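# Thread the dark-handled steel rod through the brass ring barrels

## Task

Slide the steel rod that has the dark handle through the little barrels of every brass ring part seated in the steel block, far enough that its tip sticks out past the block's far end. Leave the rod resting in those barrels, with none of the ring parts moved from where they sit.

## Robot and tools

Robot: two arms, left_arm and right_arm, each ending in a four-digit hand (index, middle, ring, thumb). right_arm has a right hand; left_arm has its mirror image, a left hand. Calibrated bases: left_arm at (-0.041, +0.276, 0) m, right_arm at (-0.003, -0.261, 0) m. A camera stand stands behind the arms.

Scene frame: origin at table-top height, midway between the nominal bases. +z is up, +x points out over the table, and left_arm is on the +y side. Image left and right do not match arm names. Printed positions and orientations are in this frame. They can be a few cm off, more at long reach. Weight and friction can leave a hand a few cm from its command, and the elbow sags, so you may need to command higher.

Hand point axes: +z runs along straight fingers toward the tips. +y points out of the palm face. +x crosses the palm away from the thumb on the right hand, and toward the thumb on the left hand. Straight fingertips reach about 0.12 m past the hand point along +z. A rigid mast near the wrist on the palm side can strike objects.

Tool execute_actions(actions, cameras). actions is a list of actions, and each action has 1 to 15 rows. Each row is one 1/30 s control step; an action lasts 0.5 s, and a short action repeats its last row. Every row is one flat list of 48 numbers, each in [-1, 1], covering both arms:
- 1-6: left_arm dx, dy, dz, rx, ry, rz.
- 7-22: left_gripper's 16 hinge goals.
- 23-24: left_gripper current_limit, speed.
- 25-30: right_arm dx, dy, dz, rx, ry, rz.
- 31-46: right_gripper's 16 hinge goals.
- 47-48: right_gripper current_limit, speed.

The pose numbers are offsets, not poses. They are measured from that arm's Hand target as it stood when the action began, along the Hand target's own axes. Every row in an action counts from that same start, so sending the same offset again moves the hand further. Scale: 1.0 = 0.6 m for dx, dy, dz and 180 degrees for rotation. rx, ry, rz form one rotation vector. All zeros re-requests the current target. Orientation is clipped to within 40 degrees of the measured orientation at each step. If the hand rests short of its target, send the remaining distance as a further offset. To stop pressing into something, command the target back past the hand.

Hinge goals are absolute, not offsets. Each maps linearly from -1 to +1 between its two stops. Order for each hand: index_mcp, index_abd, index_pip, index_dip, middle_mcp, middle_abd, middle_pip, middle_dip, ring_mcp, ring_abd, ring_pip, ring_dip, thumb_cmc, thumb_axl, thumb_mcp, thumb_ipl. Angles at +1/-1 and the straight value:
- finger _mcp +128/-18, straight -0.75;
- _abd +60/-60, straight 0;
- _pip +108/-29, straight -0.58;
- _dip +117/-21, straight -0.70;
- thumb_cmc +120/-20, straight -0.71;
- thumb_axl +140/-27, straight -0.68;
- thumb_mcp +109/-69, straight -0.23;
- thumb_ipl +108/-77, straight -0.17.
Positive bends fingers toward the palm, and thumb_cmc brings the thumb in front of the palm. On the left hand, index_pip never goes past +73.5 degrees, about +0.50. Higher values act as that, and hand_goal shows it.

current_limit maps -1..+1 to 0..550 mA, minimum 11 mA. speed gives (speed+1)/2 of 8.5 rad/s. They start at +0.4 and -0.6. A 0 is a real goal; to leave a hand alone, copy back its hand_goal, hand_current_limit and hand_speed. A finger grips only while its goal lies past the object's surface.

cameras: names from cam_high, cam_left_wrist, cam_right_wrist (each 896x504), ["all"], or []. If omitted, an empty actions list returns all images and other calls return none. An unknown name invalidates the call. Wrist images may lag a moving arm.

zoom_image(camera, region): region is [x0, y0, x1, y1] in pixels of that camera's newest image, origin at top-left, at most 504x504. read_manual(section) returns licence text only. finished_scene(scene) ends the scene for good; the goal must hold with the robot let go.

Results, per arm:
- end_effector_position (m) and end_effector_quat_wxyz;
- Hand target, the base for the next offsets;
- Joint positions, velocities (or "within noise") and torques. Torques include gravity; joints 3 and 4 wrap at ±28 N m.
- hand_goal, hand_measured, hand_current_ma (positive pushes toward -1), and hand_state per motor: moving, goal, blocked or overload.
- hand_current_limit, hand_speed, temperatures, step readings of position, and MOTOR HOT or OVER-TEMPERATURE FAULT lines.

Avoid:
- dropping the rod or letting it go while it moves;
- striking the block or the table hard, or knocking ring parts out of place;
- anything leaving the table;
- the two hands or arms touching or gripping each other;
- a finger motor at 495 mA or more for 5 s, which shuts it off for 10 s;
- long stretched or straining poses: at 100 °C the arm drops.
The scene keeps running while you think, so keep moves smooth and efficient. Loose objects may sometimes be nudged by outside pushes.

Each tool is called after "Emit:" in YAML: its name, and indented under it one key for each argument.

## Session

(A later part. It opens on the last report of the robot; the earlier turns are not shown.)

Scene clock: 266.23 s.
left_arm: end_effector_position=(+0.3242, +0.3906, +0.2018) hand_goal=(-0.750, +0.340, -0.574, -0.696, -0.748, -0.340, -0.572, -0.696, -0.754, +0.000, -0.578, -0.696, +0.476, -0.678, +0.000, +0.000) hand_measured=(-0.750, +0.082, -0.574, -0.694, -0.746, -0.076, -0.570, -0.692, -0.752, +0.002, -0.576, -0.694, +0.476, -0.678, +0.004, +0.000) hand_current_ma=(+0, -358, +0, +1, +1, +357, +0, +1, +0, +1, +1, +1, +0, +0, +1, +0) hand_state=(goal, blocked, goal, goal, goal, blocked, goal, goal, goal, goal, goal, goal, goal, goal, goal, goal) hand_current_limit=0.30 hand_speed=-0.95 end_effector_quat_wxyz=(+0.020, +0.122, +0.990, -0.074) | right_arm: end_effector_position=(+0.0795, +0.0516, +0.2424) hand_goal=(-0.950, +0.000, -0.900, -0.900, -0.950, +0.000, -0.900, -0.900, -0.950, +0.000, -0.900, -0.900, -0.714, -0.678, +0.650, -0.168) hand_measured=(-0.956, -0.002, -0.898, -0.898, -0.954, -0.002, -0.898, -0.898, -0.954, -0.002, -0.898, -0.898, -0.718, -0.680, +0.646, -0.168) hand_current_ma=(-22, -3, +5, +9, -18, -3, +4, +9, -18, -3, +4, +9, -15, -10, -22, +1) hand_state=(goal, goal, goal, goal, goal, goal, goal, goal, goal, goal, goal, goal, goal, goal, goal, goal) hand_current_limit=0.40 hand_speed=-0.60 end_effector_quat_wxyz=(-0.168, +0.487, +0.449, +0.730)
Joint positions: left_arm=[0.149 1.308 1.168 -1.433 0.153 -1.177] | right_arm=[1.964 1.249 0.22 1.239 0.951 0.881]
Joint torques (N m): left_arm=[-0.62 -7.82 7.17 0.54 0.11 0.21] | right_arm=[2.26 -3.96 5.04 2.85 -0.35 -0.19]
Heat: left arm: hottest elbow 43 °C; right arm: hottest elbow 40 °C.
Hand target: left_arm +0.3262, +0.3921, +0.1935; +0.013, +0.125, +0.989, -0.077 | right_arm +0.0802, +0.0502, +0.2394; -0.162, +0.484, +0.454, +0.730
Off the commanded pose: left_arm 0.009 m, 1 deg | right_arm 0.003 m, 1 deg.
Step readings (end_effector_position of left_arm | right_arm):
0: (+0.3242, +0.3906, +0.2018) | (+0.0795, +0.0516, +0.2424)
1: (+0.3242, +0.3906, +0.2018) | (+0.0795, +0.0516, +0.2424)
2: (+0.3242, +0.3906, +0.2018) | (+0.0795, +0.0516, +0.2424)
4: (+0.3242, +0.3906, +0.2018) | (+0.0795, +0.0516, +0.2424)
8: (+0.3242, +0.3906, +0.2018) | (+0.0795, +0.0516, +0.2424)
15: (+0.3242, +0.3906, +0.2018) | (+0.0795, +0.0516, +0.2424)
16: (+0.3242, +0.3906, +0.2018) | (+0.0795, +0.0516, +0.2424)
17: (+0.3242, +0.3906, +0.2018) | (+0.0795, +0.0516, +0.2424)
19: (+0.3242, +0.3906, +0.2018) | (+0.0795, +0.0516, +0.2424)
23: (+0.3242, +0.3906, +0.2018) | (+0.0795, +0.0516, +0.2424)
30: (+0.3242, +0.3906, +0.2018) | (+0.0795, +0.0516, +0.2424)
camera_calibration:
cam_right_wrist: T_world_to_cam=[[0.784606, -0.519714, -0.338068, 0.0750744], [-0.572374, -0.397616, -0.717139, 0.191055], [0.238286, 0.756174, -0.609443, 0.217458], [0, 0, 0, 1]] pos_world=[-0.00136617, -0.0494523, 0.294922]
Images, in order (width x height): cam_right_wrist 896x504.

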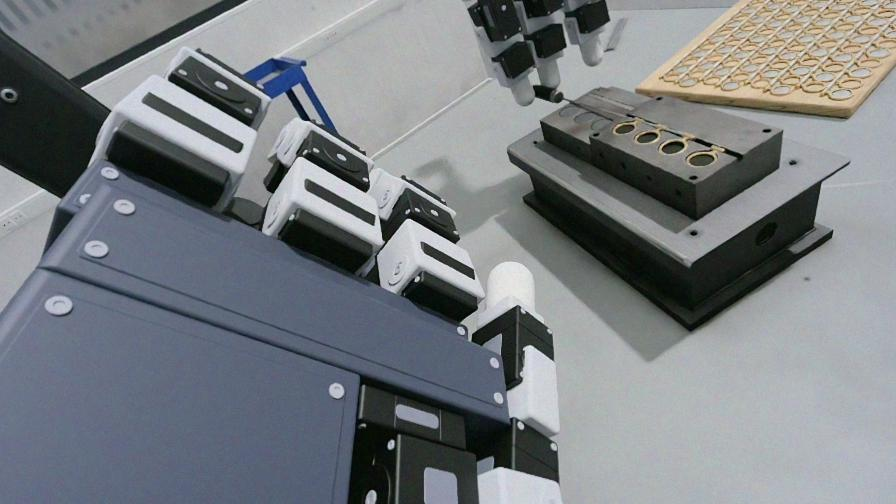

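Emit:
execute_actions:
  actions:
    - [[0.0005,-0.0017,-0.0088,-0.0017,-0.004,0.0007,-0.75,0.34,-0.574,-0.696,-0.747,-0.34,-0.572,-0.696,-0.754,0.0,-0.577,-0.696,0.477,-0.678,0,0,0.3,-0.95,0,0,0,0,0,0,-0.95,0,-0.9,-0.9,-0.95,0,-0.9,-0.9,-0.95,0,-0.9,-0.9,-0.714,-0.678,0.65,-0.168,0.4,-0.6],[0.001,-0.0035,-0.0177,-0.0033,-0.0079,0.0013,-0.75,0.34,-0.574,-0.696,-0.747,-0.34,-0.572,-0.696,-0.754,0.0,-0.577,-0.696,0.477,-0.678,0,0,0.3,-0.95,0,0,0,0,0,0,-0.95,0,-0.9,-0.9,-0.95,0,-0.9,-0.9,-0.95,0,-0.9,-0.9,-0.714,-0.678,0.65,-0.168,0.4,-0.6],[0.0015,-0.0052,-0.0265,-0.005,-0.0119,0.002,-0.75,0.34,-0.574,-0.696,-0.747,-0.34,-0.572,-0.696,-0.754,0.0,-0.577,-0.696,0.477,-0.678,0,0,0.3,-0.95,0,0,0,0,0,0,-0.95,0,-0.9,-0.9,-0.95,0,-0.9,-0.9,-0.95,0,-0.9,-0.9,-0.714,-0.678,0.65,-0.168,0.4,-0.6]]
  cameras: ["cam_right_wrist", "cam_high", "cam_left_wrist"]

Emit:
zoom_image:
  camera: "cam_right_wrist"
  region: [515, 55, 615, 125]

Emit:
zoom_image:
  camera: "cam_right_wrist"
  region: [590, 90, 740, 180]

Emit:
zoom_image:
  camera: "cam_high"
  region: [524, 220, 596, 260]

Scene clock: 268.77 s.
left_arm: end_effector_position=(+0.3231, +0.3904, +0.2068) hand_goal=(-0.750, +0.340, -0.574, -0.696, -0.748, -0.340, -0.572, -0.696, -0.754, +0.000, -0.578, -0.696, +0.476, -0.678, +0.000, +0.000) hand_measured=(-0.750, +0.082, -0.574, -0.694, -0.746, -0.076, -0.570, -0.694, -0.752, +0.002, -0.576, -0.694, +0.476, -0.678, +0.004, +0.000) hand_current_ma=(+0, -357, +0, +1, +1, +357, +0, +1, +0, +1, +1, +1, +0, +0, +1, +0) hand_state=(goal, blocked, goal, goal, goal, blocked, goal, goal, goal, goal, goal, goal, goal, goal, goal, goal) hand_current_limit=0.30 hand_speed=-0.95 end_effector_quat_wxyz=(+0.026, +0.123, +0.989, -0.072) | right_arm: end_effector_position=(+0.0795, +0.0516, +0.2424) hand_goal=(-0.950, +0.000, -0.900, -0.900, -0.950, +0.000, -0.900, -0.900, -0.950, +0.000, -0.900, -0.900, -0.714, -0.678, +0.650, -0.168) hand_measured=(-0.956, -0.002, -0.898, -0.898, -0.954, -0.002, -0.898, -0.898, -0.954, -0.002, -0.898, -0.898, -0.718, -0.680, +0.646, -0.168) hand_current_ma=(-22, -3, +5, +9, -18, -3, +4, +9, -18, -3, +4, +9, -15, -10, -22, +1) hand_state=(goal, goal, goal, goal, goal, goal, goal, goal, goal, goal, goal, goal, goal, goal, goal, goal) hand_current_limit=0.40 hand_speed=-0.60 end_effector_quat_wxyz=(-0.168, +0.487, +0.449, +0.730)
Joint positions: left_arm=[0.149 1.294 1.168 -1.433 0.153 -1.177] | right_arm=[1.964 1.249 0.22 1.239 0.951 0.881]
Joint torques (N m): left_arm=[-0.85 -9.41 7.71 0.36 0.16 0.2] | right_arm=[1.32 -3.43 5.04 2.97 -0.34 -0.13]
Heat: left arm: hottest elbow 43 °C; right arm: hottest elbow 40 °C.
Hand target: left_arm +0.3245, +0.3918, +0.2096; +0.033, +0.126, +0.989, -0.071 | right_arm +0.0802, +0.0502, +0.2394; -0.162, +0.484, +0.454, +0.730
Off the commanded pose: left_arm 0.003 m, 1 deg | right_arm 0.003 m, 1 deg.
Step readings (end_effector_position of left_arm | right_arm):
0: (+0.3242, +0.3906, +0.2018) | (+0.0795, +0.0516, +0.2424)
1: (+0.3242, +0.3906, +0.2018) | (+0.0795, +0.0516, +0.2424)
2: (+0.3242, +0.3906, +0.2018) | (+0.0795, +0.0516, +0.2424)
4: (+0.3242, +0.3906, +0.2018) | (+0.0795, +0.0516, +0.2424)
8: (+0.3240, +0.3905, +0.2027) | (+0.0795, +0.0516, +0.2424)
15: (+0.3231, +0.3904, +0.2068) | (+0.0795, +0.0516, +0.2424)
camera_calibration:
cam_left_wrist: T_world_to_cam=[[0.613451, -0.78524, 0.0841168, 0.0650376], [-0.540227, -0.339558, 0.769971, 0.096247], [-0.57605, -0.517781, -0.63251, 0.644095], [0, 0, 0, 1]] pos_world=[0.383128, 0.417252, 0.327818]
cam_right_wrist: T_world_to_cam=[[0.784606, -0.519714, -0.338068, 0.0750744], [-0.572374, -0.397616, -0.717139, 0.191055], [0.238286, 0.756174, -0.609443, 0.217458], [0, 0, 0, 1]] pos_world=[-0.00136617, -0.0494523, 0.294922]

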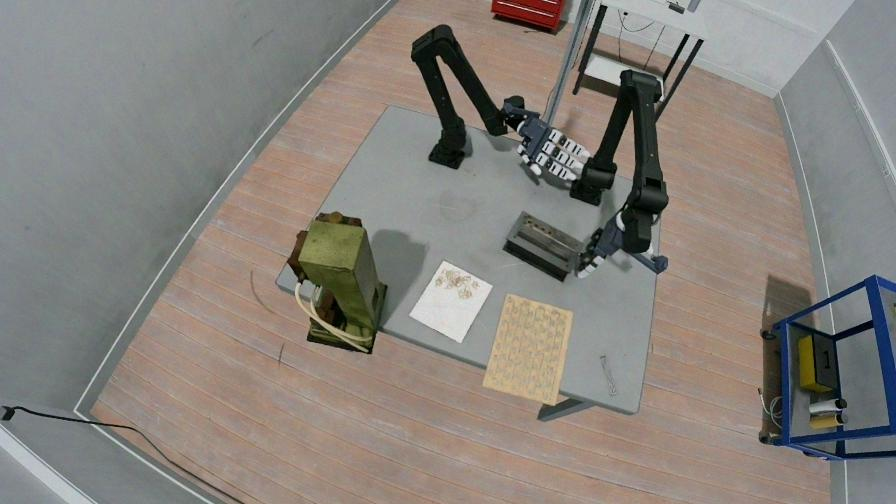

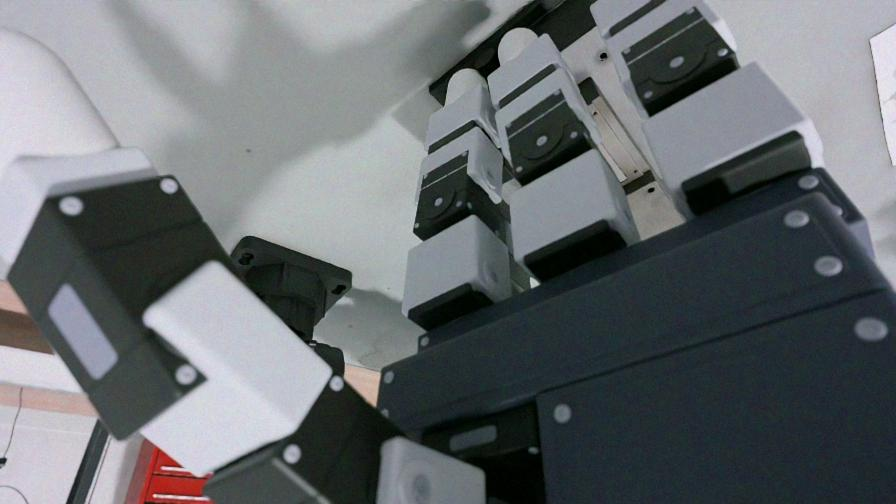

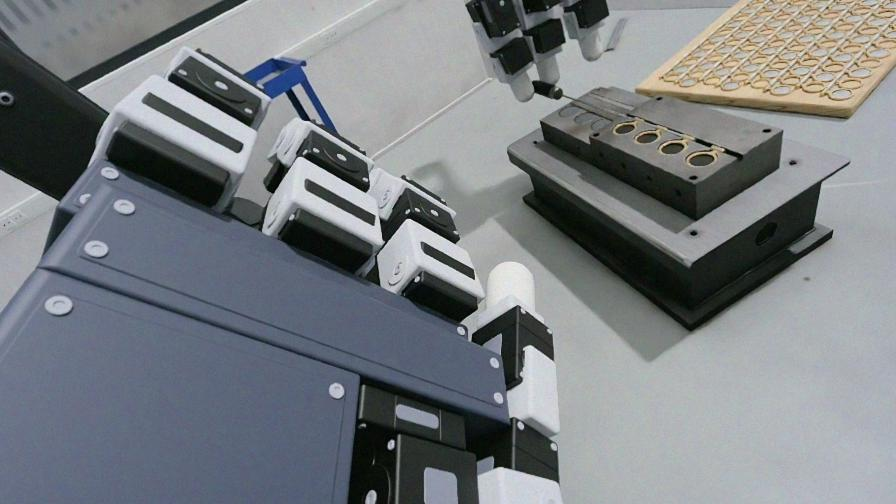

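Scaled by 5.040 from the camera's 896x504 image, which has a finer 1280x720 frame.

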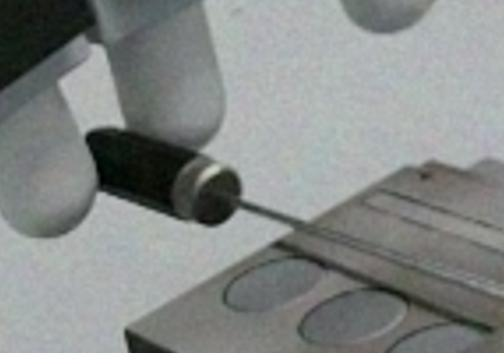

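Scaled by 3.360 from the camera's 896x504 image, which has a finer 1280x720 frame.

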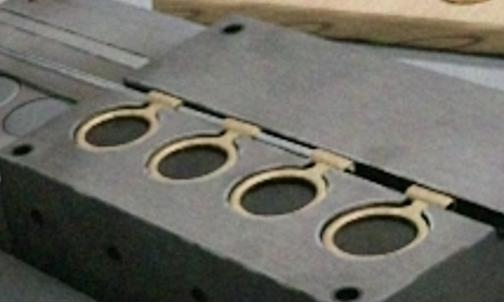

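Scaled by 7.000 from the camera's 896x504 image, which has a finer 1280x720 frame.

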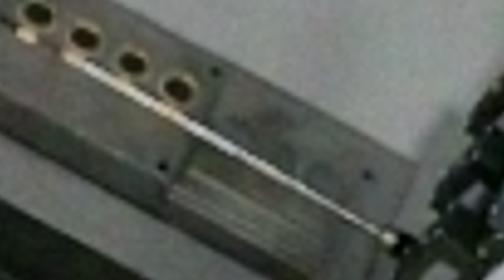

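Emit:
execute_actions:
  actions:
    - [[-0.0004,-0.0077,0.002,0.0002,0.0004,-0.0007,-0.75,0.34,-0.574,-0.696,-0.747,-0.34,-0.572,-0.696,-0.754,0.0,-0.577,-0.696,0.477,-0.678,0,0,0.3,-0.95,0,0,0,0,0,0,-0.95,0,-0.9,-0.9,-0.95,0,-0.9,-0.9,-0.95,0,-0.9,-0.9,-0.714,-0.678,0.65,-0.168,0.4,-0.6],[-0.0008,-0.0153,0.004,0.0003,0.0008,-0.0015,-0.75,0.34,-0.574,-0.696,-0.747,-0.34,-0.572,-0.696,-0.754,0.0,-0.577,-0.696,0.477,-0.678,0,0,0.3,-0.95,0,0,0,0,0,0,-0.95,0,-0.9,-0.9,-0.95,0,-0.9,-0.9,-0.95,0,-0.9,-0.9,-0.714,-0.678,0.65,-0.168,0.4,-0.6],[-0.0012,-0.023,0.006,0.0005,0.0012,-0.0022,-0.75,0.34,-0.574,-0.696,-0.747,-0.34,-0.572,-0.696,-0.754,0.0,-0.577,-0.696,0.477,-0.678,0,0,0.3,-0.95,0,0,0,0,0,0,-0.95,0,-0.9,-0.9,-0.95,0,-0.9,-0.9,-0.95,0,-0.9,-0.9,-0.714,-0.678,0.65,-0.168,0.4,-0.6]]
  cameras: ["cam_right_wrist", "cam_high", "cam_left_wrist"]

Emit:
zoom_image:
  camera: "cam_right_wrist"
  region: [515, 55, 615, 125]

Emit:
zoom_image:
  camera: "cam_right_wrist"
  region: [590, 90, 740, 180]

Emit:
zoom_image:
  camera: "cam_high"
  region: [524, 220, 596, 260]

Scene clock: 271.20 s.
left_arm: end_effector_position=(+0.3223, +0.3803, +0.2071) hand_goal=(-0.750, +0.340, -0.574, -0.696, -0.748, -0.340, -0.572, -0.696, -0.754, +0.000, -0.578, -0.696, +0.476, -0.678, +0.000, +0.000) hand_measured=(-0.748, +0.082, -0.574, -0.694, -0.746, -0.076, -0.570, -0.694, -0.752, +0.002, -0.576, -0.694, +0.476, -0.678, +0.004, +0.000) hand_current_ma=(+0, -358, +0, +1, +1, +357, +0, +1, +0, +1, +1, +1, +0, +0, +1, +0) hand_state=(goal, blocked, goal, goal, goal, blocked, goal, goal, goal, goal, goal, goal, goal, goal, goal, goal) hand_current_limit=0.30 hand_speed=-0.95 end_effector_quat_wxyz=(+0.026, +0.125, +0.989, -0.073) | right_arm: end_effector_position=(+0.0795, +0.0516, +0.2424) hand_goal=(-0.950, +0.000, -0.900, -0.900, -0.950, +0.000, -0.900, -0.900, -0.950, +0.000, -0.900, -0.900, -0.714, -0.678, +0.650, -0.168) hand_measured=(-0.956, -0.002, -0.898, -0.898, -0.954, -0.002, -0.898, -0.898, -0.954, -0.002, -0.898, -0.898, -0.718, -0.680, +0.646, -0.168) hand_current_ma=(-22, -3, +5, +9, -18, -3, +4, +9, -18, -3, +4, +9, -15, -10, -22, +1) hand_state=(goal, goal, goal, goal, goal, goal, goal, goal, goal, goal, goal, goal, goal, goal, goal, goal) hand_current_limit=0.40 hand_speed=-0.60 end_effector_quat_wxyz=(-0.168, +0.487, +0.449, +0.730)
Joint positions: left_arm=[0.123 1.287 1.163 -1.432 0.154 -1.199] | right_arm=[1.964 1.249 0.22 1.239 0.951 0.881]
Joint torques (N m): left_arm=[-1.49 -9.76 7.25 0.53 0.08 -0.1] | right_arm=[1.73 -3.66 5.05 2.92 -0.35 -0.19]
Heat: left arm: hottest elbow 42 °C; right arm: hottest elbow 39 °C.
Hand target: left_arm +0.3218, +0.3778, +0.2079; +0.031, +0.123, +0.989, -0.072 | right_arm +0.0802, +0.0502, +0.2394; -0.162, +0.484, +0.454, +0.730
Off the commanded pose: left_arm 0.003 m, 1 deg | right_arm 0.003 m, 1 deg.
Step readings (end_effector_position of left_arm | right_arm):
0: (+0.3231, +0.3904, +0.2068) | (+0.0795, +0.0516, +0.2424)
1: (+0.3231, +0.3904, +0.2068) | (+0.0795, +0.0516, +0.2424)
2: (+0.3231, +0.3904, +0.2069) | (+0.0795, +0.0516, +0.2424)
4: (+0.3231, +0.3901, +0.2069) | (+0.0795, +0.0516, +0.2424)
8: (+0.3231, +0.3850, +0.2072) | (+0.0795, +0.0516, +0.2424)
15: (+0.3226, +0.3803, +0.2071) | (+0.0795, +0.0516, +0.2424)
camera_calibration:
cam_left_wrist: T_world_to_cam=[[0.609691, -0.788161, 0.0841384, 0.0599984], [-0.541102, -0.336291, 0.77079, 0.0910442], [-0.579212, -0.515471, -0.631509, 0.638537], [0, 0, 0, 1]] pos_world=[0.382532, 0.407053, 0.328018]
cam_right_wrist: T_world_to_cam=[[0.784606, -0.519714, -0.338068, 0.0750744], [-0.572374, -0.397616, -0.717139, 0.191055], [0.238286, 0.756174, -0.609443, 0.217458], [0, 0, 0, 1]] pos_world=[-0.00136617, -0.0494523, 0.294922]

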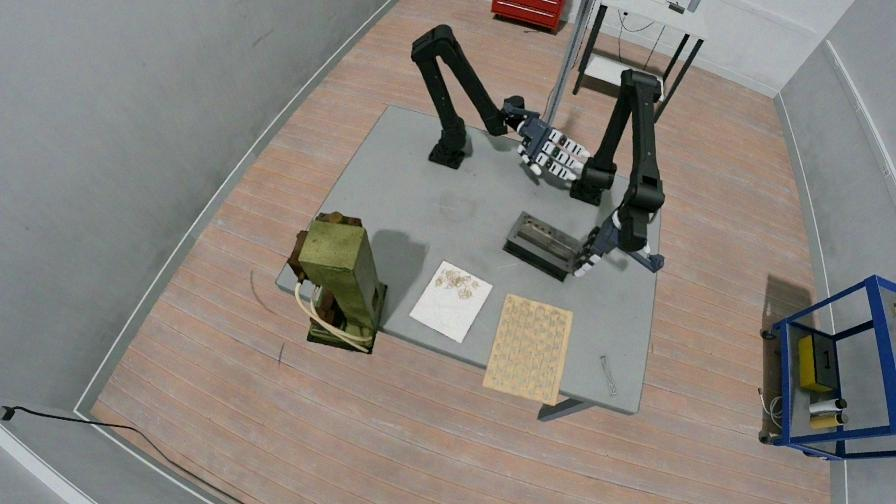

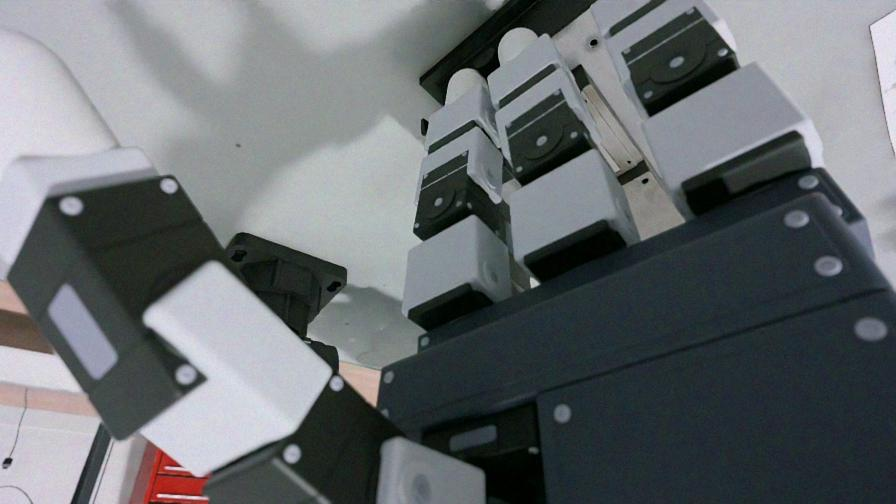

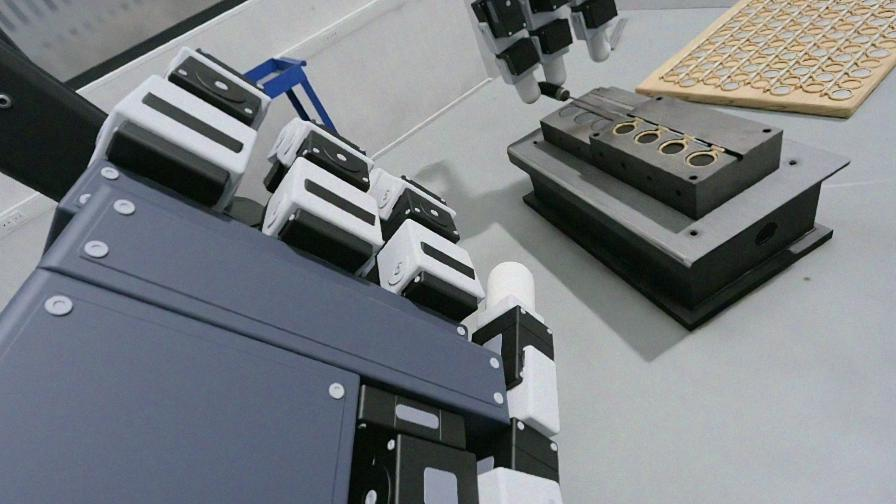

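Scaled by 5.040 from the camera's 896x504 image, which has a finer 1280x720 frame.

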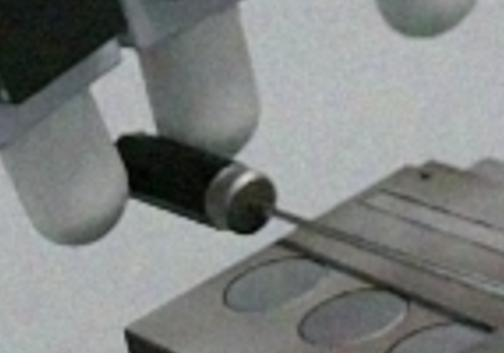

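Scaled by 3.360 from the camera's 896x504 image, which has a finer 1280x720 frame.

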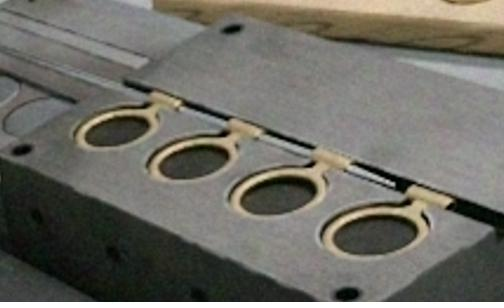

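Scaled by 7.000 from the camera's 896x504 image, which has a finer 1280x720 frame.

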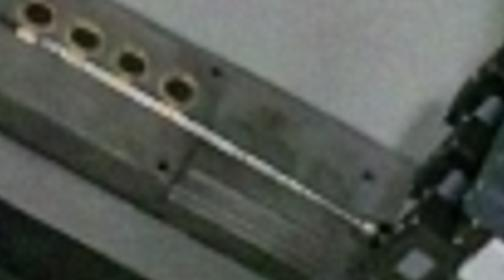

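Emit:
execute_actions:
  actions:
    - [[-0.0002,-0.0055,0.0008,0,0,0,-0.75,0.34,-0.574,-0.696,-0.747,-0.34,-0.572,-0.696,-0.754,0.0,-0.577,-0.696,0.477,-0.678,0,0,0.3,-0.95,0,0,0,0,0,0,-0.95,0,-0.9,-0.9,-0.95,0,-0.9,-0.9,-0.95,0,-0.9,-0.9,-0.714,-0.678,0.65,-0.168,0.4,-0.6],[-0.0003,-0.011,0.0015,0,0,0,-0.75,0.34,-0.574,-0.696,-0.747,-0.34,-0.572,-0.696,-0.754,0.0,-0.577,-0.696,0.477,-0.678,0,0,0.3,-0.95,0,0,0,0,0,0,-0.95,0,-0.9,-0.9,-0.95,0,-0.9,-0.9,-0.95,0,-0.9,-0.9,-0.714,-0.678,0.65,-0.168,0.4,-0.6],[-0.0005,-0.0165,0.0023,0,0,0,-0.75,0.34,-0.574,-0.696,-0.747,-0.34,-0.572,-0.696,-0.754,0.0,-0.577,-0.696,0.477,-0.678,0,0,0.3,-0.95,0,0,0,0,0,0,-0.95,0,-0.9,-0.9,-0.95,0,-0.9,-0.9,-0.95,0,-0.9,-0.9,-0.714,-0.678,0.65,-0.168,0.4,-0.6]]
  cameras: ["cam_right_wrist", "cam_high", "cam_left_wrist"]

Emit:
zoom_image:
  camera: "cam_right_wrist"
  region: [515, 55, 615, 125]

Emit:
zoom_image:
  camera: "cam_right_wrist"
  region: [640, 100, 790, 190]

Emit:
zoom_image:
  camera: "cam_high"
  region: [512, 214, 584, 254]

Scene clock: 273.60 s.
left_arm: end_effector_position=(+0.3204, +0.3708, +0.2070) hand_goal=(-0.750, +0.340, -0.574, -0.696, -0.748, -0.340, -0.572, -0.696, -0.754, +0.000, -0.578, -0.696, +0.476, -0.678, +0.000, +0.000) hand_measured=(-0.746, +0.082, -0.572, -0.694, -0.742, -0.076, -0.570, -0.694, -0.752, +0.002, -0.576, -0.694, +0.476, -0.678, +0.004, +0.000) hand_current_ma=(+2, -358, +0, +1, +3, +357, +1, +1, +0, +1, +1, +1, +0, +0, +1, +0) hand_state=(goal, blocked, goal, goal, goal, blocked, goal, goal, goal, goal, goal, goal, goal, goal, goal, goal) hand_current_limit=0.30 hand_speed=-0.95 end_effector_quat_wxyz=(+0.026, +0.125, +0.989, -0.072) | right_arm: end_effector_position=(+0.0795, +0.0516, +0.2424) hand_goal=(-0.950, +0.000, -0.900, -0.900, -0.950, +0.000, -0.900, -0.900, -0.950, +0.000, -0.900, -0.900, -0.714, -0.678, +0.650, -0.168) hand_measured=(-0.956, -0.002, -0.898, -0.898, -0.954, -0.002, -0.898, -0.898, -0.954, -0.002, -0.898, -0.898, -0.718, -0.680, +0.646, -0.168) hand_current_ma=(-22, -3, +5, +9, -18, -3, +4, +9, -18, -3, +4, +9, -15, -10, -22, +1) hand_state=(goal, goal, goal, goal, goal, goal, goal, goal, goal, goal, goal, goal, goal, goal, goal, goal) hand_current_limit=0.40 hand_speed=-0.60 end_effector_quat_wxyz=(-0.168, +0.487, +0.449, +0.730)
Joint positions: left_arm=[0.097 1.279 1.155 -1.428 0.153 -1.226] | right_arm=[1.964 1.249 0.22 1.239 0.951 0.881]
Joint torques (N m): left_arm=[-1.44 -9.35 7.28 0.64 0.1 -0.03] | right_arm=[1.79 -3.72 5.03 2.82 -0.3 -0.22]
Heat: left arm: hottest elbow 42 °C; right arm: hottest elbow 39 °C.
Hand target: left_arm +0.3197, +0.3680, +0.2079; +0.031, +0.123, +0.989, -0.072 | right_arm +0.0802, +0.0502, +0.2394; -0.162, +0.484, +0.454, +0.730
Off the commanded pose: left_arm 0.003 m, 1 deg | right_arm 0.003 m, 1 deg.
Step readings (end_effector_position of left_arm | right_arm):
0: (+0.3222, +0.3803, +0.2071) | (+0.0795, +0.0516, +0.2424)
1: (+0.3222, +0.3803, +0.2071) | (+0.0795, +0.0516, +0.2424)
2: (+0.3222, +0.3801, +0.2071) | (+0.0795, +0.0516, +0.2424)
4: (+0.3221, +0.3789, +0.2069) | (+0.0795, +0.0516, +0.2424)
8: (+0.3209, +0.3738, +0.2065) | (+0.0795, +0.0516, +0.2424)
15: (+0.3206, +0.3708, +0.2070) | (+0.0795, +0.0516, +0.2424)
camera_calibration:
cam_left_wrist: T_world_to_cam=[[0.60977, -0.788105, 0.08409, 0.0536149], [-0.541428, -0.336713, 0.770376, 0.0871601], [-0.578823, -0.515281, -0.63202, 0.632373], [0, 0, 0, 1]] pos_world=[0.380531, 0.397452, 0.328018]
cam_right_wrist: T_world_to_cam=[[0.784606, -0.519714, -0.338068, 0.0750744], [-0.572374, -0.397616, -0.717139, 0.191055], [0.238286, 0.756174, -0.609443, 0.217458], [0, 0, 0, 1]] pos_world=[-0.00136617, -0.0494523, 0.294922]

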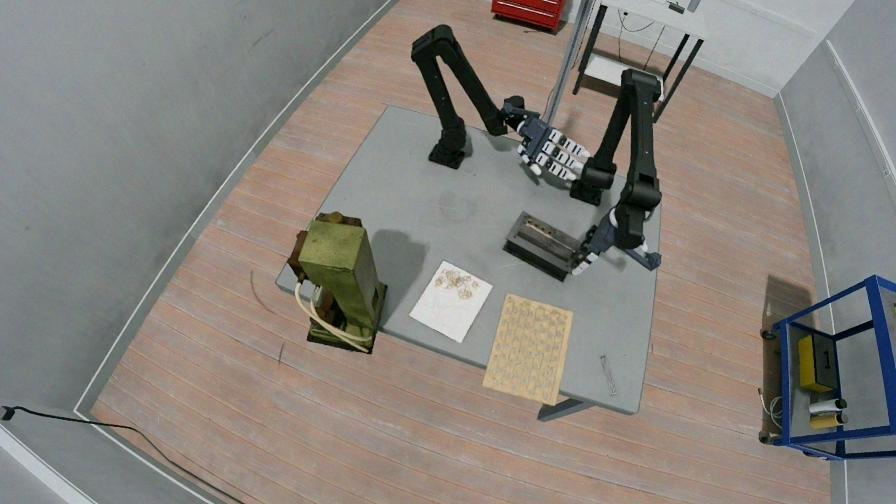

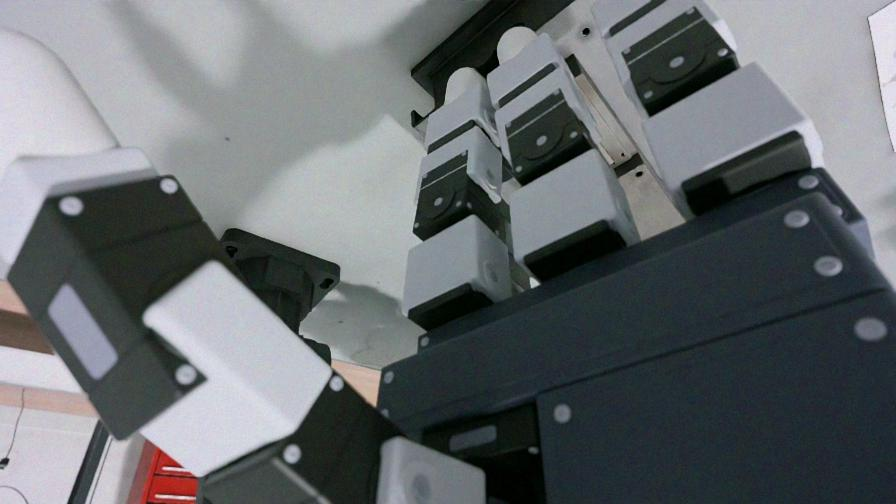

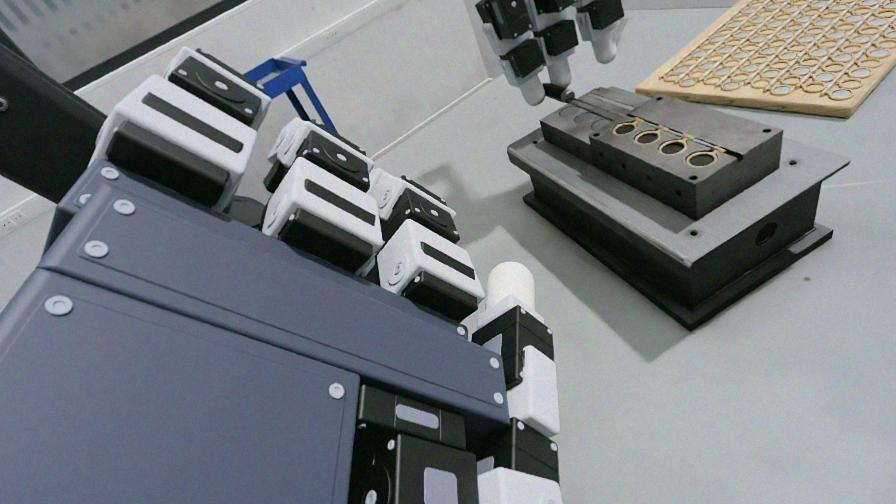

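Scaled by 5.040 from the camera's 896x504 image, which has a finer 1280x720 frame.

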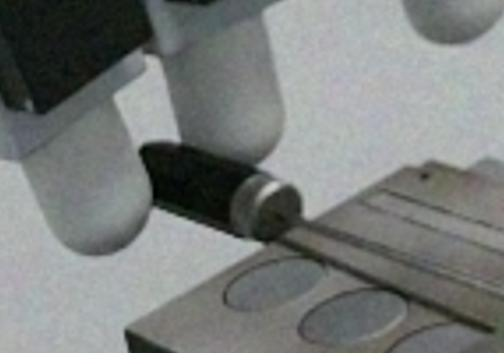

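Scaled by 3.360 from the camera's 896x504 image, which has a finer 1280x720 frame.

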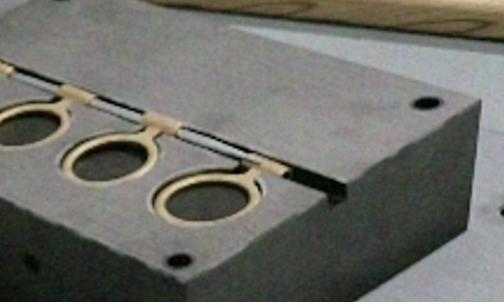

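Scaled by 7.000 from the camera's 896x504 image, which has a finer 1280x720 frame.

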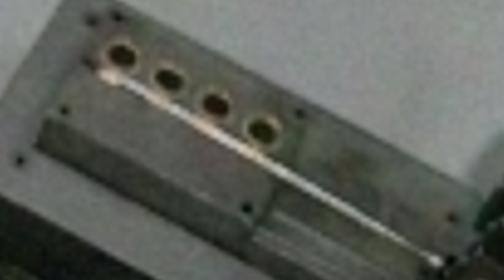

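Emit:
execute_actions:
  actions:
    - [[-0.0002,-0.0056,0.0002,-0.0001,-0.0003,0,-0.75,0.34,-0.574,-0.696,-0.747,-0.34,-0.572,-0.696,-0.754,0.0,-0.577,-0.696,0.477,-0.678,0,0,0.3,-0.95,0,0,0,0,0,0,-0.95,0,-0.9,-0.9,-0.95,0,-0.9,-0.9,-0.95,0,-0.9,-0.9,-0.714,-0.678,0.65,-0.168,0.4,-0.6],[-0.0005,-0.0111,0.0005,-0.0002,-0.0006,0.0001,-0.75,0.34,-0.574,-0.696,-0.747,-0.34,-0.572,-0.696,-0.754,0.0,-0.577,-0.696,0.477,-0.678,0,0,0.3,-0.95,0,0,0,0,0,0,-0.95,0,-0.9,-0.9,-0.95,0,-0.9,-0.9,-0.95,0,-0.9,-0.9,-0.714,-0.678,0.65,-0.168,0.4,-0.6],[-0.0007,-0.0167,0.0007,-0.0003,-0.0008,0.0001,-0.75,0.34,-0.574,-0.696,-0.747,-0.34,-0.572,-0.696,-0.754,0.0,-0.577,-0.696,0.477,-0.678,0,0,0.3,-0.95,0,0,0,0,0,0,-0.95,0,-0.9,-0.9,-0.95,0,-0.9,-0.9,-0.95,0,-0.9,-0.9,-0.714,-0.678,0.65,-0.168,0.4,-0.6]]
  cameras: ["cam_right_wrist", "cam_high", "cam_left_wrist"]

Emit:
zoom_image:
  camera: "cam_right_wrist"
  region: [515, 55, 615, 125]

Emit:
zoom_image:
  camera: "cam_right_wrist"
  region: [640, 100, 790, 190]

Emit:
zoom_image:
  camera: "cam_high"
  region: [512, 214, 584, 254]

Scene clock: 276.60 s.
left_arm: end_effector_position=(+0.3189, +0.3659, +0.2088) hand_goal=(-0.750, +0.340, -0.574, -0.696, -0.748, -0.340, -0.572, -0.696, -0.754, +0.000, -0.578, -0.696, +0.476, -0.678, +0.000, +0.000) hand_measured=(-0.732, +0.082, -0.564, -0.692, -0.730, -0.076, -0.560, -0.692, -0.752, +0.002, -0.576, -0.694, +0.476, -0.678, +0.004, +0.000) hand_current_ma=(+19, -357, +6, +1, +18, +357, +8, +2, +0, +1, +1, +1, +0, +0, +1, +0) hand_state=(goal, blocked, goal, goal, goal, blocked, goal, goal, goal, goal, goal, goal, goal, goal, goal, goal) hand_current_limit=0.30 hand_speed=-0.95 end_effector_quat_wxyz=(+0.029, +0.123, +0.990, -0.067) | right_arm: end_effector_position=(+0.0795, +0.0516, +0.2424) hand_goal=(-0.950, +0.000, -0.900, -0.900, -0.950, +0.000, -0.900, -0.900, -0.950, +0.000, -0.900, -0.900, -0.714, -0.678, +0.650, -0.168) hand_measured=(-0.956, -0.002, -0.898, -0.898, -0.954, -0.002, -0.898, -0.898, -0.954, -0.002, -0.898, -0.898, -0.718, -0.680, +0.646, -0.168) hand_current_ma=(-22, -3, +5, +9, -18, -3, +4, +9, -18, -3, +4, +9, -15, -10, -22, +1) hand_state=(goal, goal, goal, goal, goal, goal, goal, goal, goal, goal, goal, goal, goal, goal, goal, goal) hand_current_limit=0.40 hand_speed=-0.60 end_effector_quat_wxyz=(-0.168, +0.487, +0.449, +0.730)
Joint positions: left_arm=[0.078 1.269 1.149 -1.422 0.143 -1.25] | right_arm=[1.964 1.249 0.22 1.239 0.951 0.881]
Joint torques (N m): left_arm=[-1.9 -9.7 7.3 0.49 0.44 -0.06] | right_arm=[2.84 -3.78 5.07 2.92 -0.31 -0.17]
Heat: left arm: hottest elbow 42 °C; right arm: hottest elbow 39 °C.
Hand target: left_arm +0.3176, +0.3583, +0.2089; +0.032, +0.123, +0.989, -0.071 | right_arm +0.0802, +0.0502, +0.2394; -0.162, +0.484, +0.454, +0.730
Off the commanded pose: left_arm 0.008 m, 1 deg | right_arm 0.003 m, 1 deg.
Step readings (end_effector_position of left_arm | right_arm):
0: (+0.3204, +0.3708, +0.2070) | (+0.0795, +0.0516, +0.2424)
1: (+0.3204, +0.3708, +0.2070) | (+0.0795, +0.0516, +0.2424)
2: (+0.3203, +0.3708, +0.2070) | (+0.0795, +0.0516, +0.2424)
4: (+0.3201, +0.3703, +0.2071) | (+0.0795, +0.0516, +0.2424)
8: (+0.3195, +0.3670, +0.2081) | (+0.0795, +0.0516, +0.2424)
15: (+0.3190, +0.3659, +0.2088) | (+0.0795, +0.0516, +0.2424)
camera_calibration:
cam_left_wrist: T_world_to_cam=[[0.614067, -0.785189, 0.0799993, 0.0489578], [-0.543881, -0.347527, 0.763819, 0.0894005], [-0.57194, -0.512546, -0.640454, 0.628653], [0, 0, 0, 1]] pos_world=[0.378112, 0.391724, 0.330421]
cam_right_wrist: T_world_to_cam=[[0.784606, -0.519714, -0.338068, 0.0750744], [-0.572374, -0.397616, -0.717139, 0.191055], [0.238286, 0.756174, -0.609443, 0.217458], [0, 0, 0, 1]] pos_world=[-0.00136617, -0.0494523, 0.294922]

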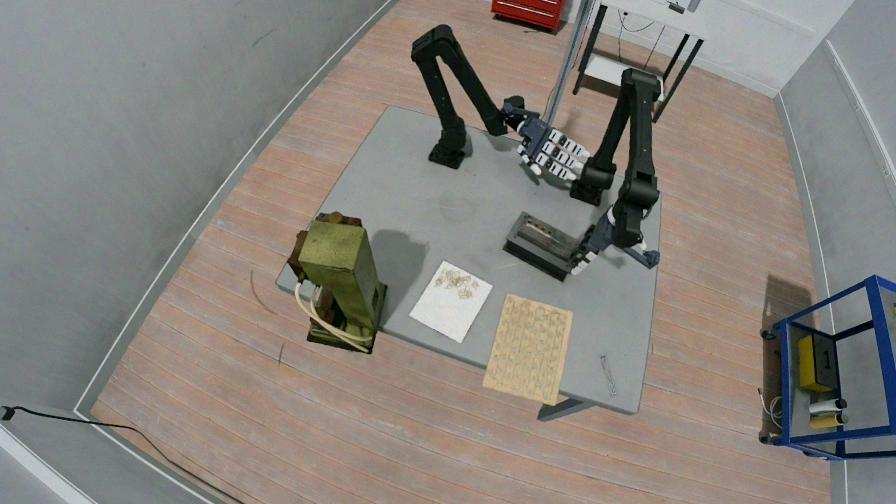

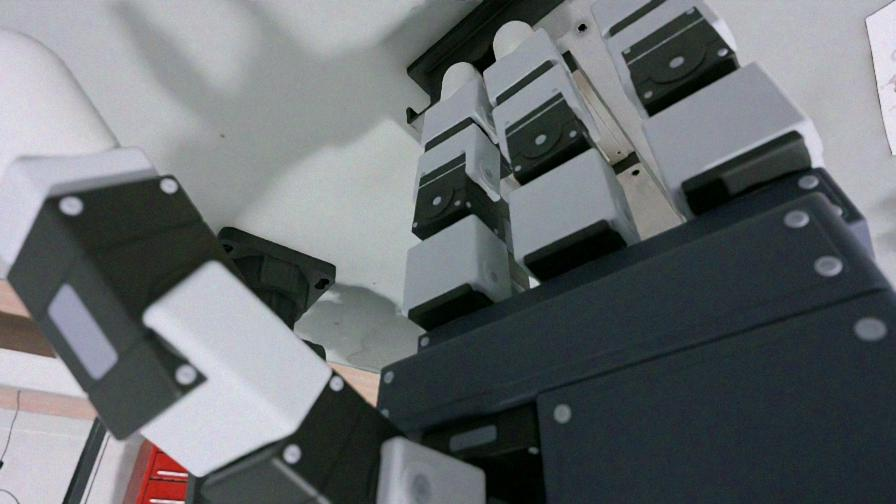

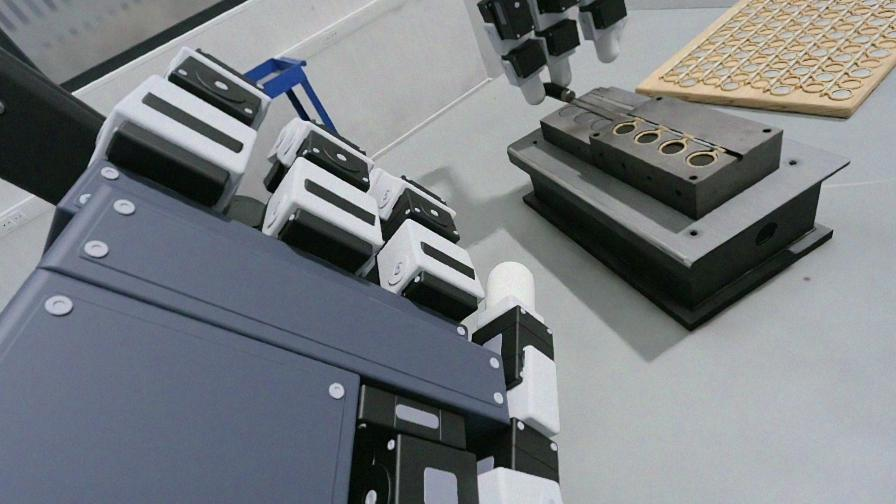

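Scaled by 5.040 from the camera's 896x504 image, which has a finer 1280x720 frame.

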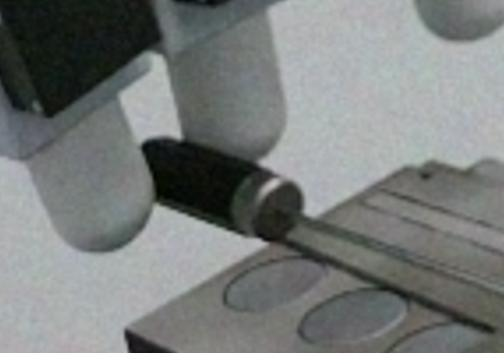

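Scaled by 3.360 from the camera's 896x504 image, which has a finer 1280x720 frame.

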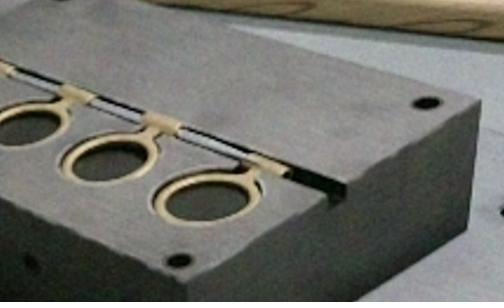

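Scaled by 7.000 from the camera's 896x504 image, which has a finer 1280x720 frame.

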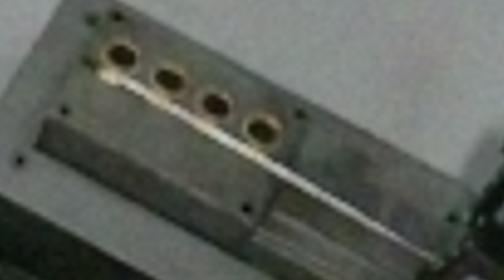

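Emit:
execute_actions:
  actions:
    - [[0.0003,-0.0006,-0.0033,-0.0005,-0.0015,0.0002,-0.75,0.34,-0.574,-0.696,-0.747,-0.34,-0.572,-0.696,-0.754,0.0,-0.577,-0.696,0.477,-0.678,0,0,0.3,-0.95,0,0,0,0,0,0,-0.95,0,-0.9,-0.9,-0.95,0,-0.9,-0.9,-0.95,0,-0.9,-0.9,-0.714,-0.678,0.65,-0.168,0.4,-0.6]]
  cameras: ["cam_right_wrist", "cam_high"]

Emit:
zoom_image:
  camera: "cam_right_wrist"
  region: [515, 55, 615, 125]

Emit:
zoom_image:
  camera: "cam_right_wrist"
  region: [640, 100, 790, 190]

Emit:
zoom_image:
  camera: "cam_high"
  region: [512, 214, 584, 254]

Scene clock: 278.27 s.
left_arm: end_effector_position=(+0.3185, +0.3658, +0.2104) hand_goal=(-0.750, +0.340, -0.574, -0.696, -0.748, -0.340, -0.572, -0.696, -0.754, +0.000, -0.578, -0.696, +0.476, -0.678, +0.000, +0.000) hand_measured=(-0.730, +0.082, -0.564, -0.692, -0.730, -0.076, -0.560, -0.692, -0.752, +0.002, -0.576, -0.694, +0.476, -0.678, +0.004, +0.000) hand_current_ma=(+19, -357, +6, +1, +18, +357, +8, +2, +0, +1, +1, +1, +0, +0, +1, +0) hand_state=(goal, blocked, goal, goal, goal, blocked, goal, goal, goal, goal, goal, goal, goal, goal, goal, goal) hand_current_limit=0.30 hand_speed=-0.95 end_effector_quat_wxyz=(+0.031, +0.123, +0.990, -0.066) | right_arm: end_effector_position=(+0.0795, +0.0516, +0.2424) hand_goal=(-0.950, +0.000, -0.900, -0.900, -0.950, +0.000, -0.900, -0.900, -0.950, +0.000, -0.900, -0.900, -0.714, -0.678, +0.650, -0.168) hand_measured=(-0.956, -0.002, -0.898, -0.898, -0.954, -0.002, -0.898, -0.898, -0.954, -0.002, -0.898, -0.898, -0.718, -0.680, +0.646, -0.168) hand_current_ma=(-22, -3, +5, +9, -18, -3, +4, +9, -18, -3, +4, +9, -15, -10, -22, +1) hand_state=(goal, goal, goal, goal, goal, goal, goal, goal, goal, goal, goal, goal, goal, goal, goal, goal) hand_current_limit=0.40 hand_speed=-0.60 end_effector_quat_wxyz=(-0.168, +0.487, +0.449, +0.730)
Joint positions: left_arm=[0.078 1.264 1.149 -1.422 0.142 -1.251] | right_arm=[1.964 1.249 0.22 1.239 0.951 0.881]
Joint torques (N m): left_arm=[-2.26 -9.88 7.13 0.35 0.49 -0.09] | right_arm=[2.02 -3.96 5.01 2.95 -0.31 -0.22]
Heat: left arm: hottest elbow 42 °C; right arm: hottest elbow 39 °C.
Hand target: left_arm +0.3173, +0.3583, +0.2109; +0.035, +0.123, +0.989, -0.071 | right_arm +0.0802, +0.0502, +0.2394; -0.162, +0.484, +0.454, +0.730
Off the commanded pose: left_arm 0.008 m, 1 deg | right_arm 0.003 m, 1 deg.
Step readings (end_effector_position of left_arm | right_arm):
0: (+0.3188, +0.3660, +0.2088) | (+0.0795, +0.0516, +0.2424)
1: (+0.3188, +0.3660, +0.2088) | (+0.0795, +0.0516, +0.2424)
2: (+0.3188, +0.3660, +0.2088) | (+0.0795, +0.0516, +0.2424)
4: (+0.3188, +0.3660, +0.2090) | (+0.0795, +0.0516, +0.2424)
8: (+0.3185, +0.3660, +0.2099) | (+0.0795, +0.0516, +0.2424)
15: (+0.3185, +0.3658, +0.2104) | (+0.0795, +0.0516, +0.2424)
camera_calibration:
cam_right_wrist: T_world_to_cam=[[0.784606, -0.519714, -0.338068, 0.0750744], [-0.572374, -0.397616, -0.717139, 0.191055], [0.238286, 0.756174, -0.609443, 0.217458], [0, 0, 0, 1]] pos_world=[-0.00136617, -0.0494523, 0.294922]
Images, in order (width x height): cam_high 896x504, cam_right_wrist 896x504.

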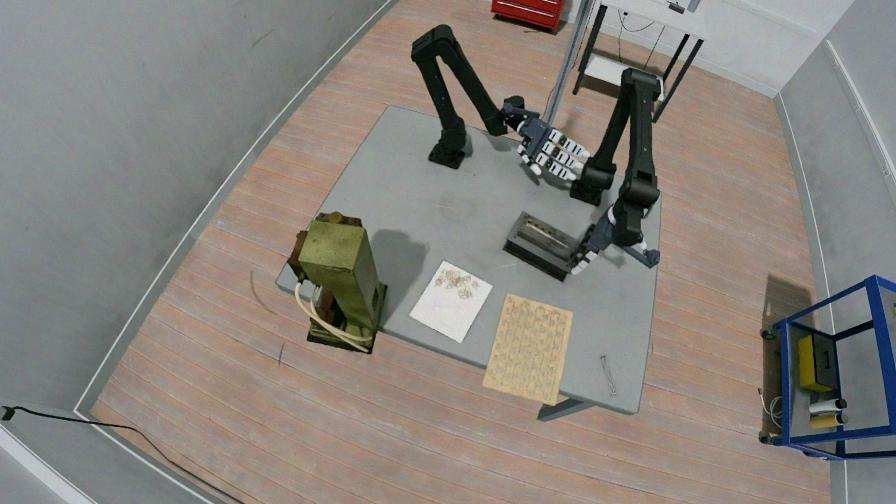

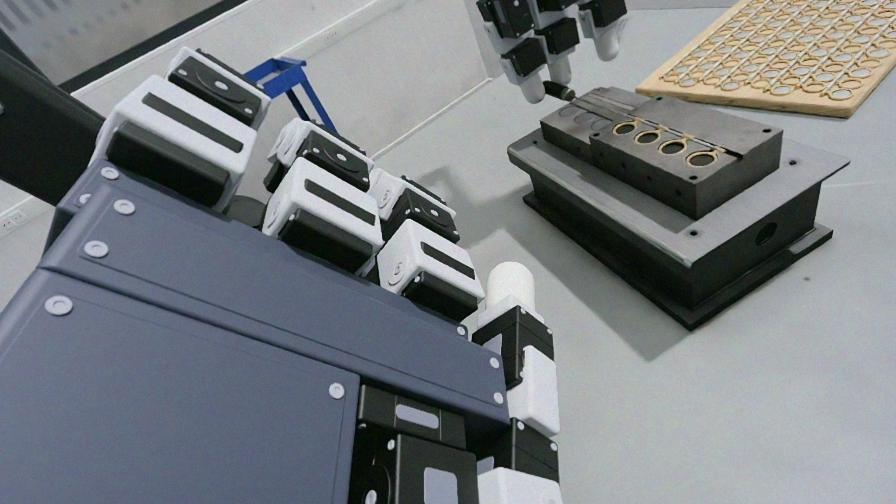

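Scaled by 5.040 from the camera's 896x504 image, which has a finer 1280x720 frame.

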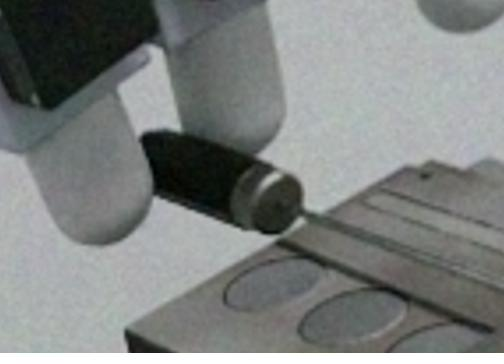

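Scaled by 3.360 from the camera's 896x504 image, which has a finer 1280x720 frame.

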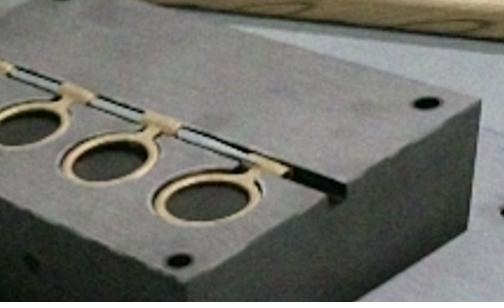

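Scaled by 7.000 from the camera's 896x504 image, which has a finer 1280x720 frame.

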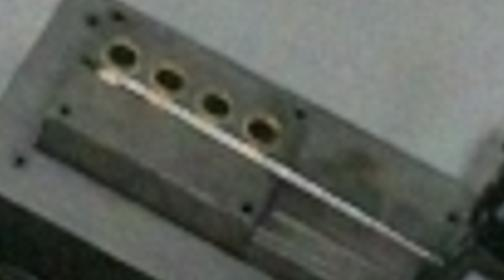

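Emit:
zoom_image:
  camera: "cam_right_wrist"
  region: [680, 125, 750, 170]

Emit:
zoom_image:
  camera: "cam_high"
  region: [518, 218, 546, 236]

Emit:
zoom_image:
  camera: "cam_right_wrist"
  region: [550, 75, 620, 120]

Scaled by 7.200 from the camera's 896x504 image, which has a finer 1280x720 frame.

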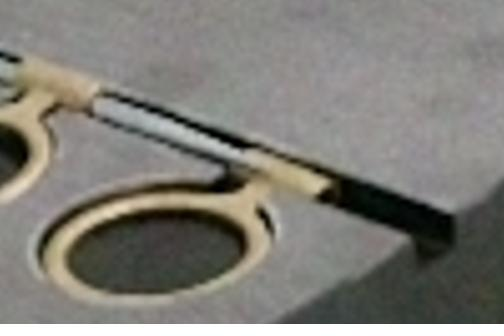

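Scaled by 18.000 from the camera's 896x504 image, which has a finer 1280x720 frame.

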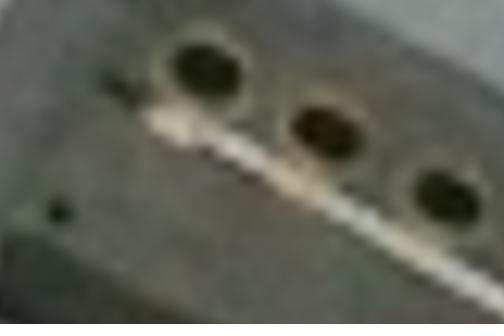

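Scaled by 7.200 from the camera's 896x504 image, which has a finer 1280x720 frame.

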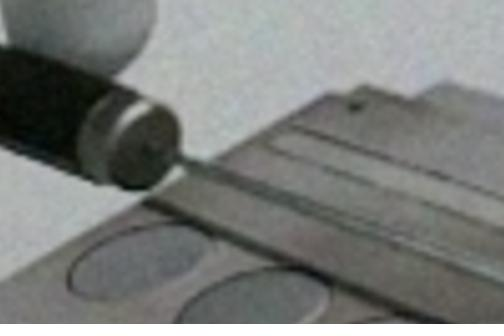

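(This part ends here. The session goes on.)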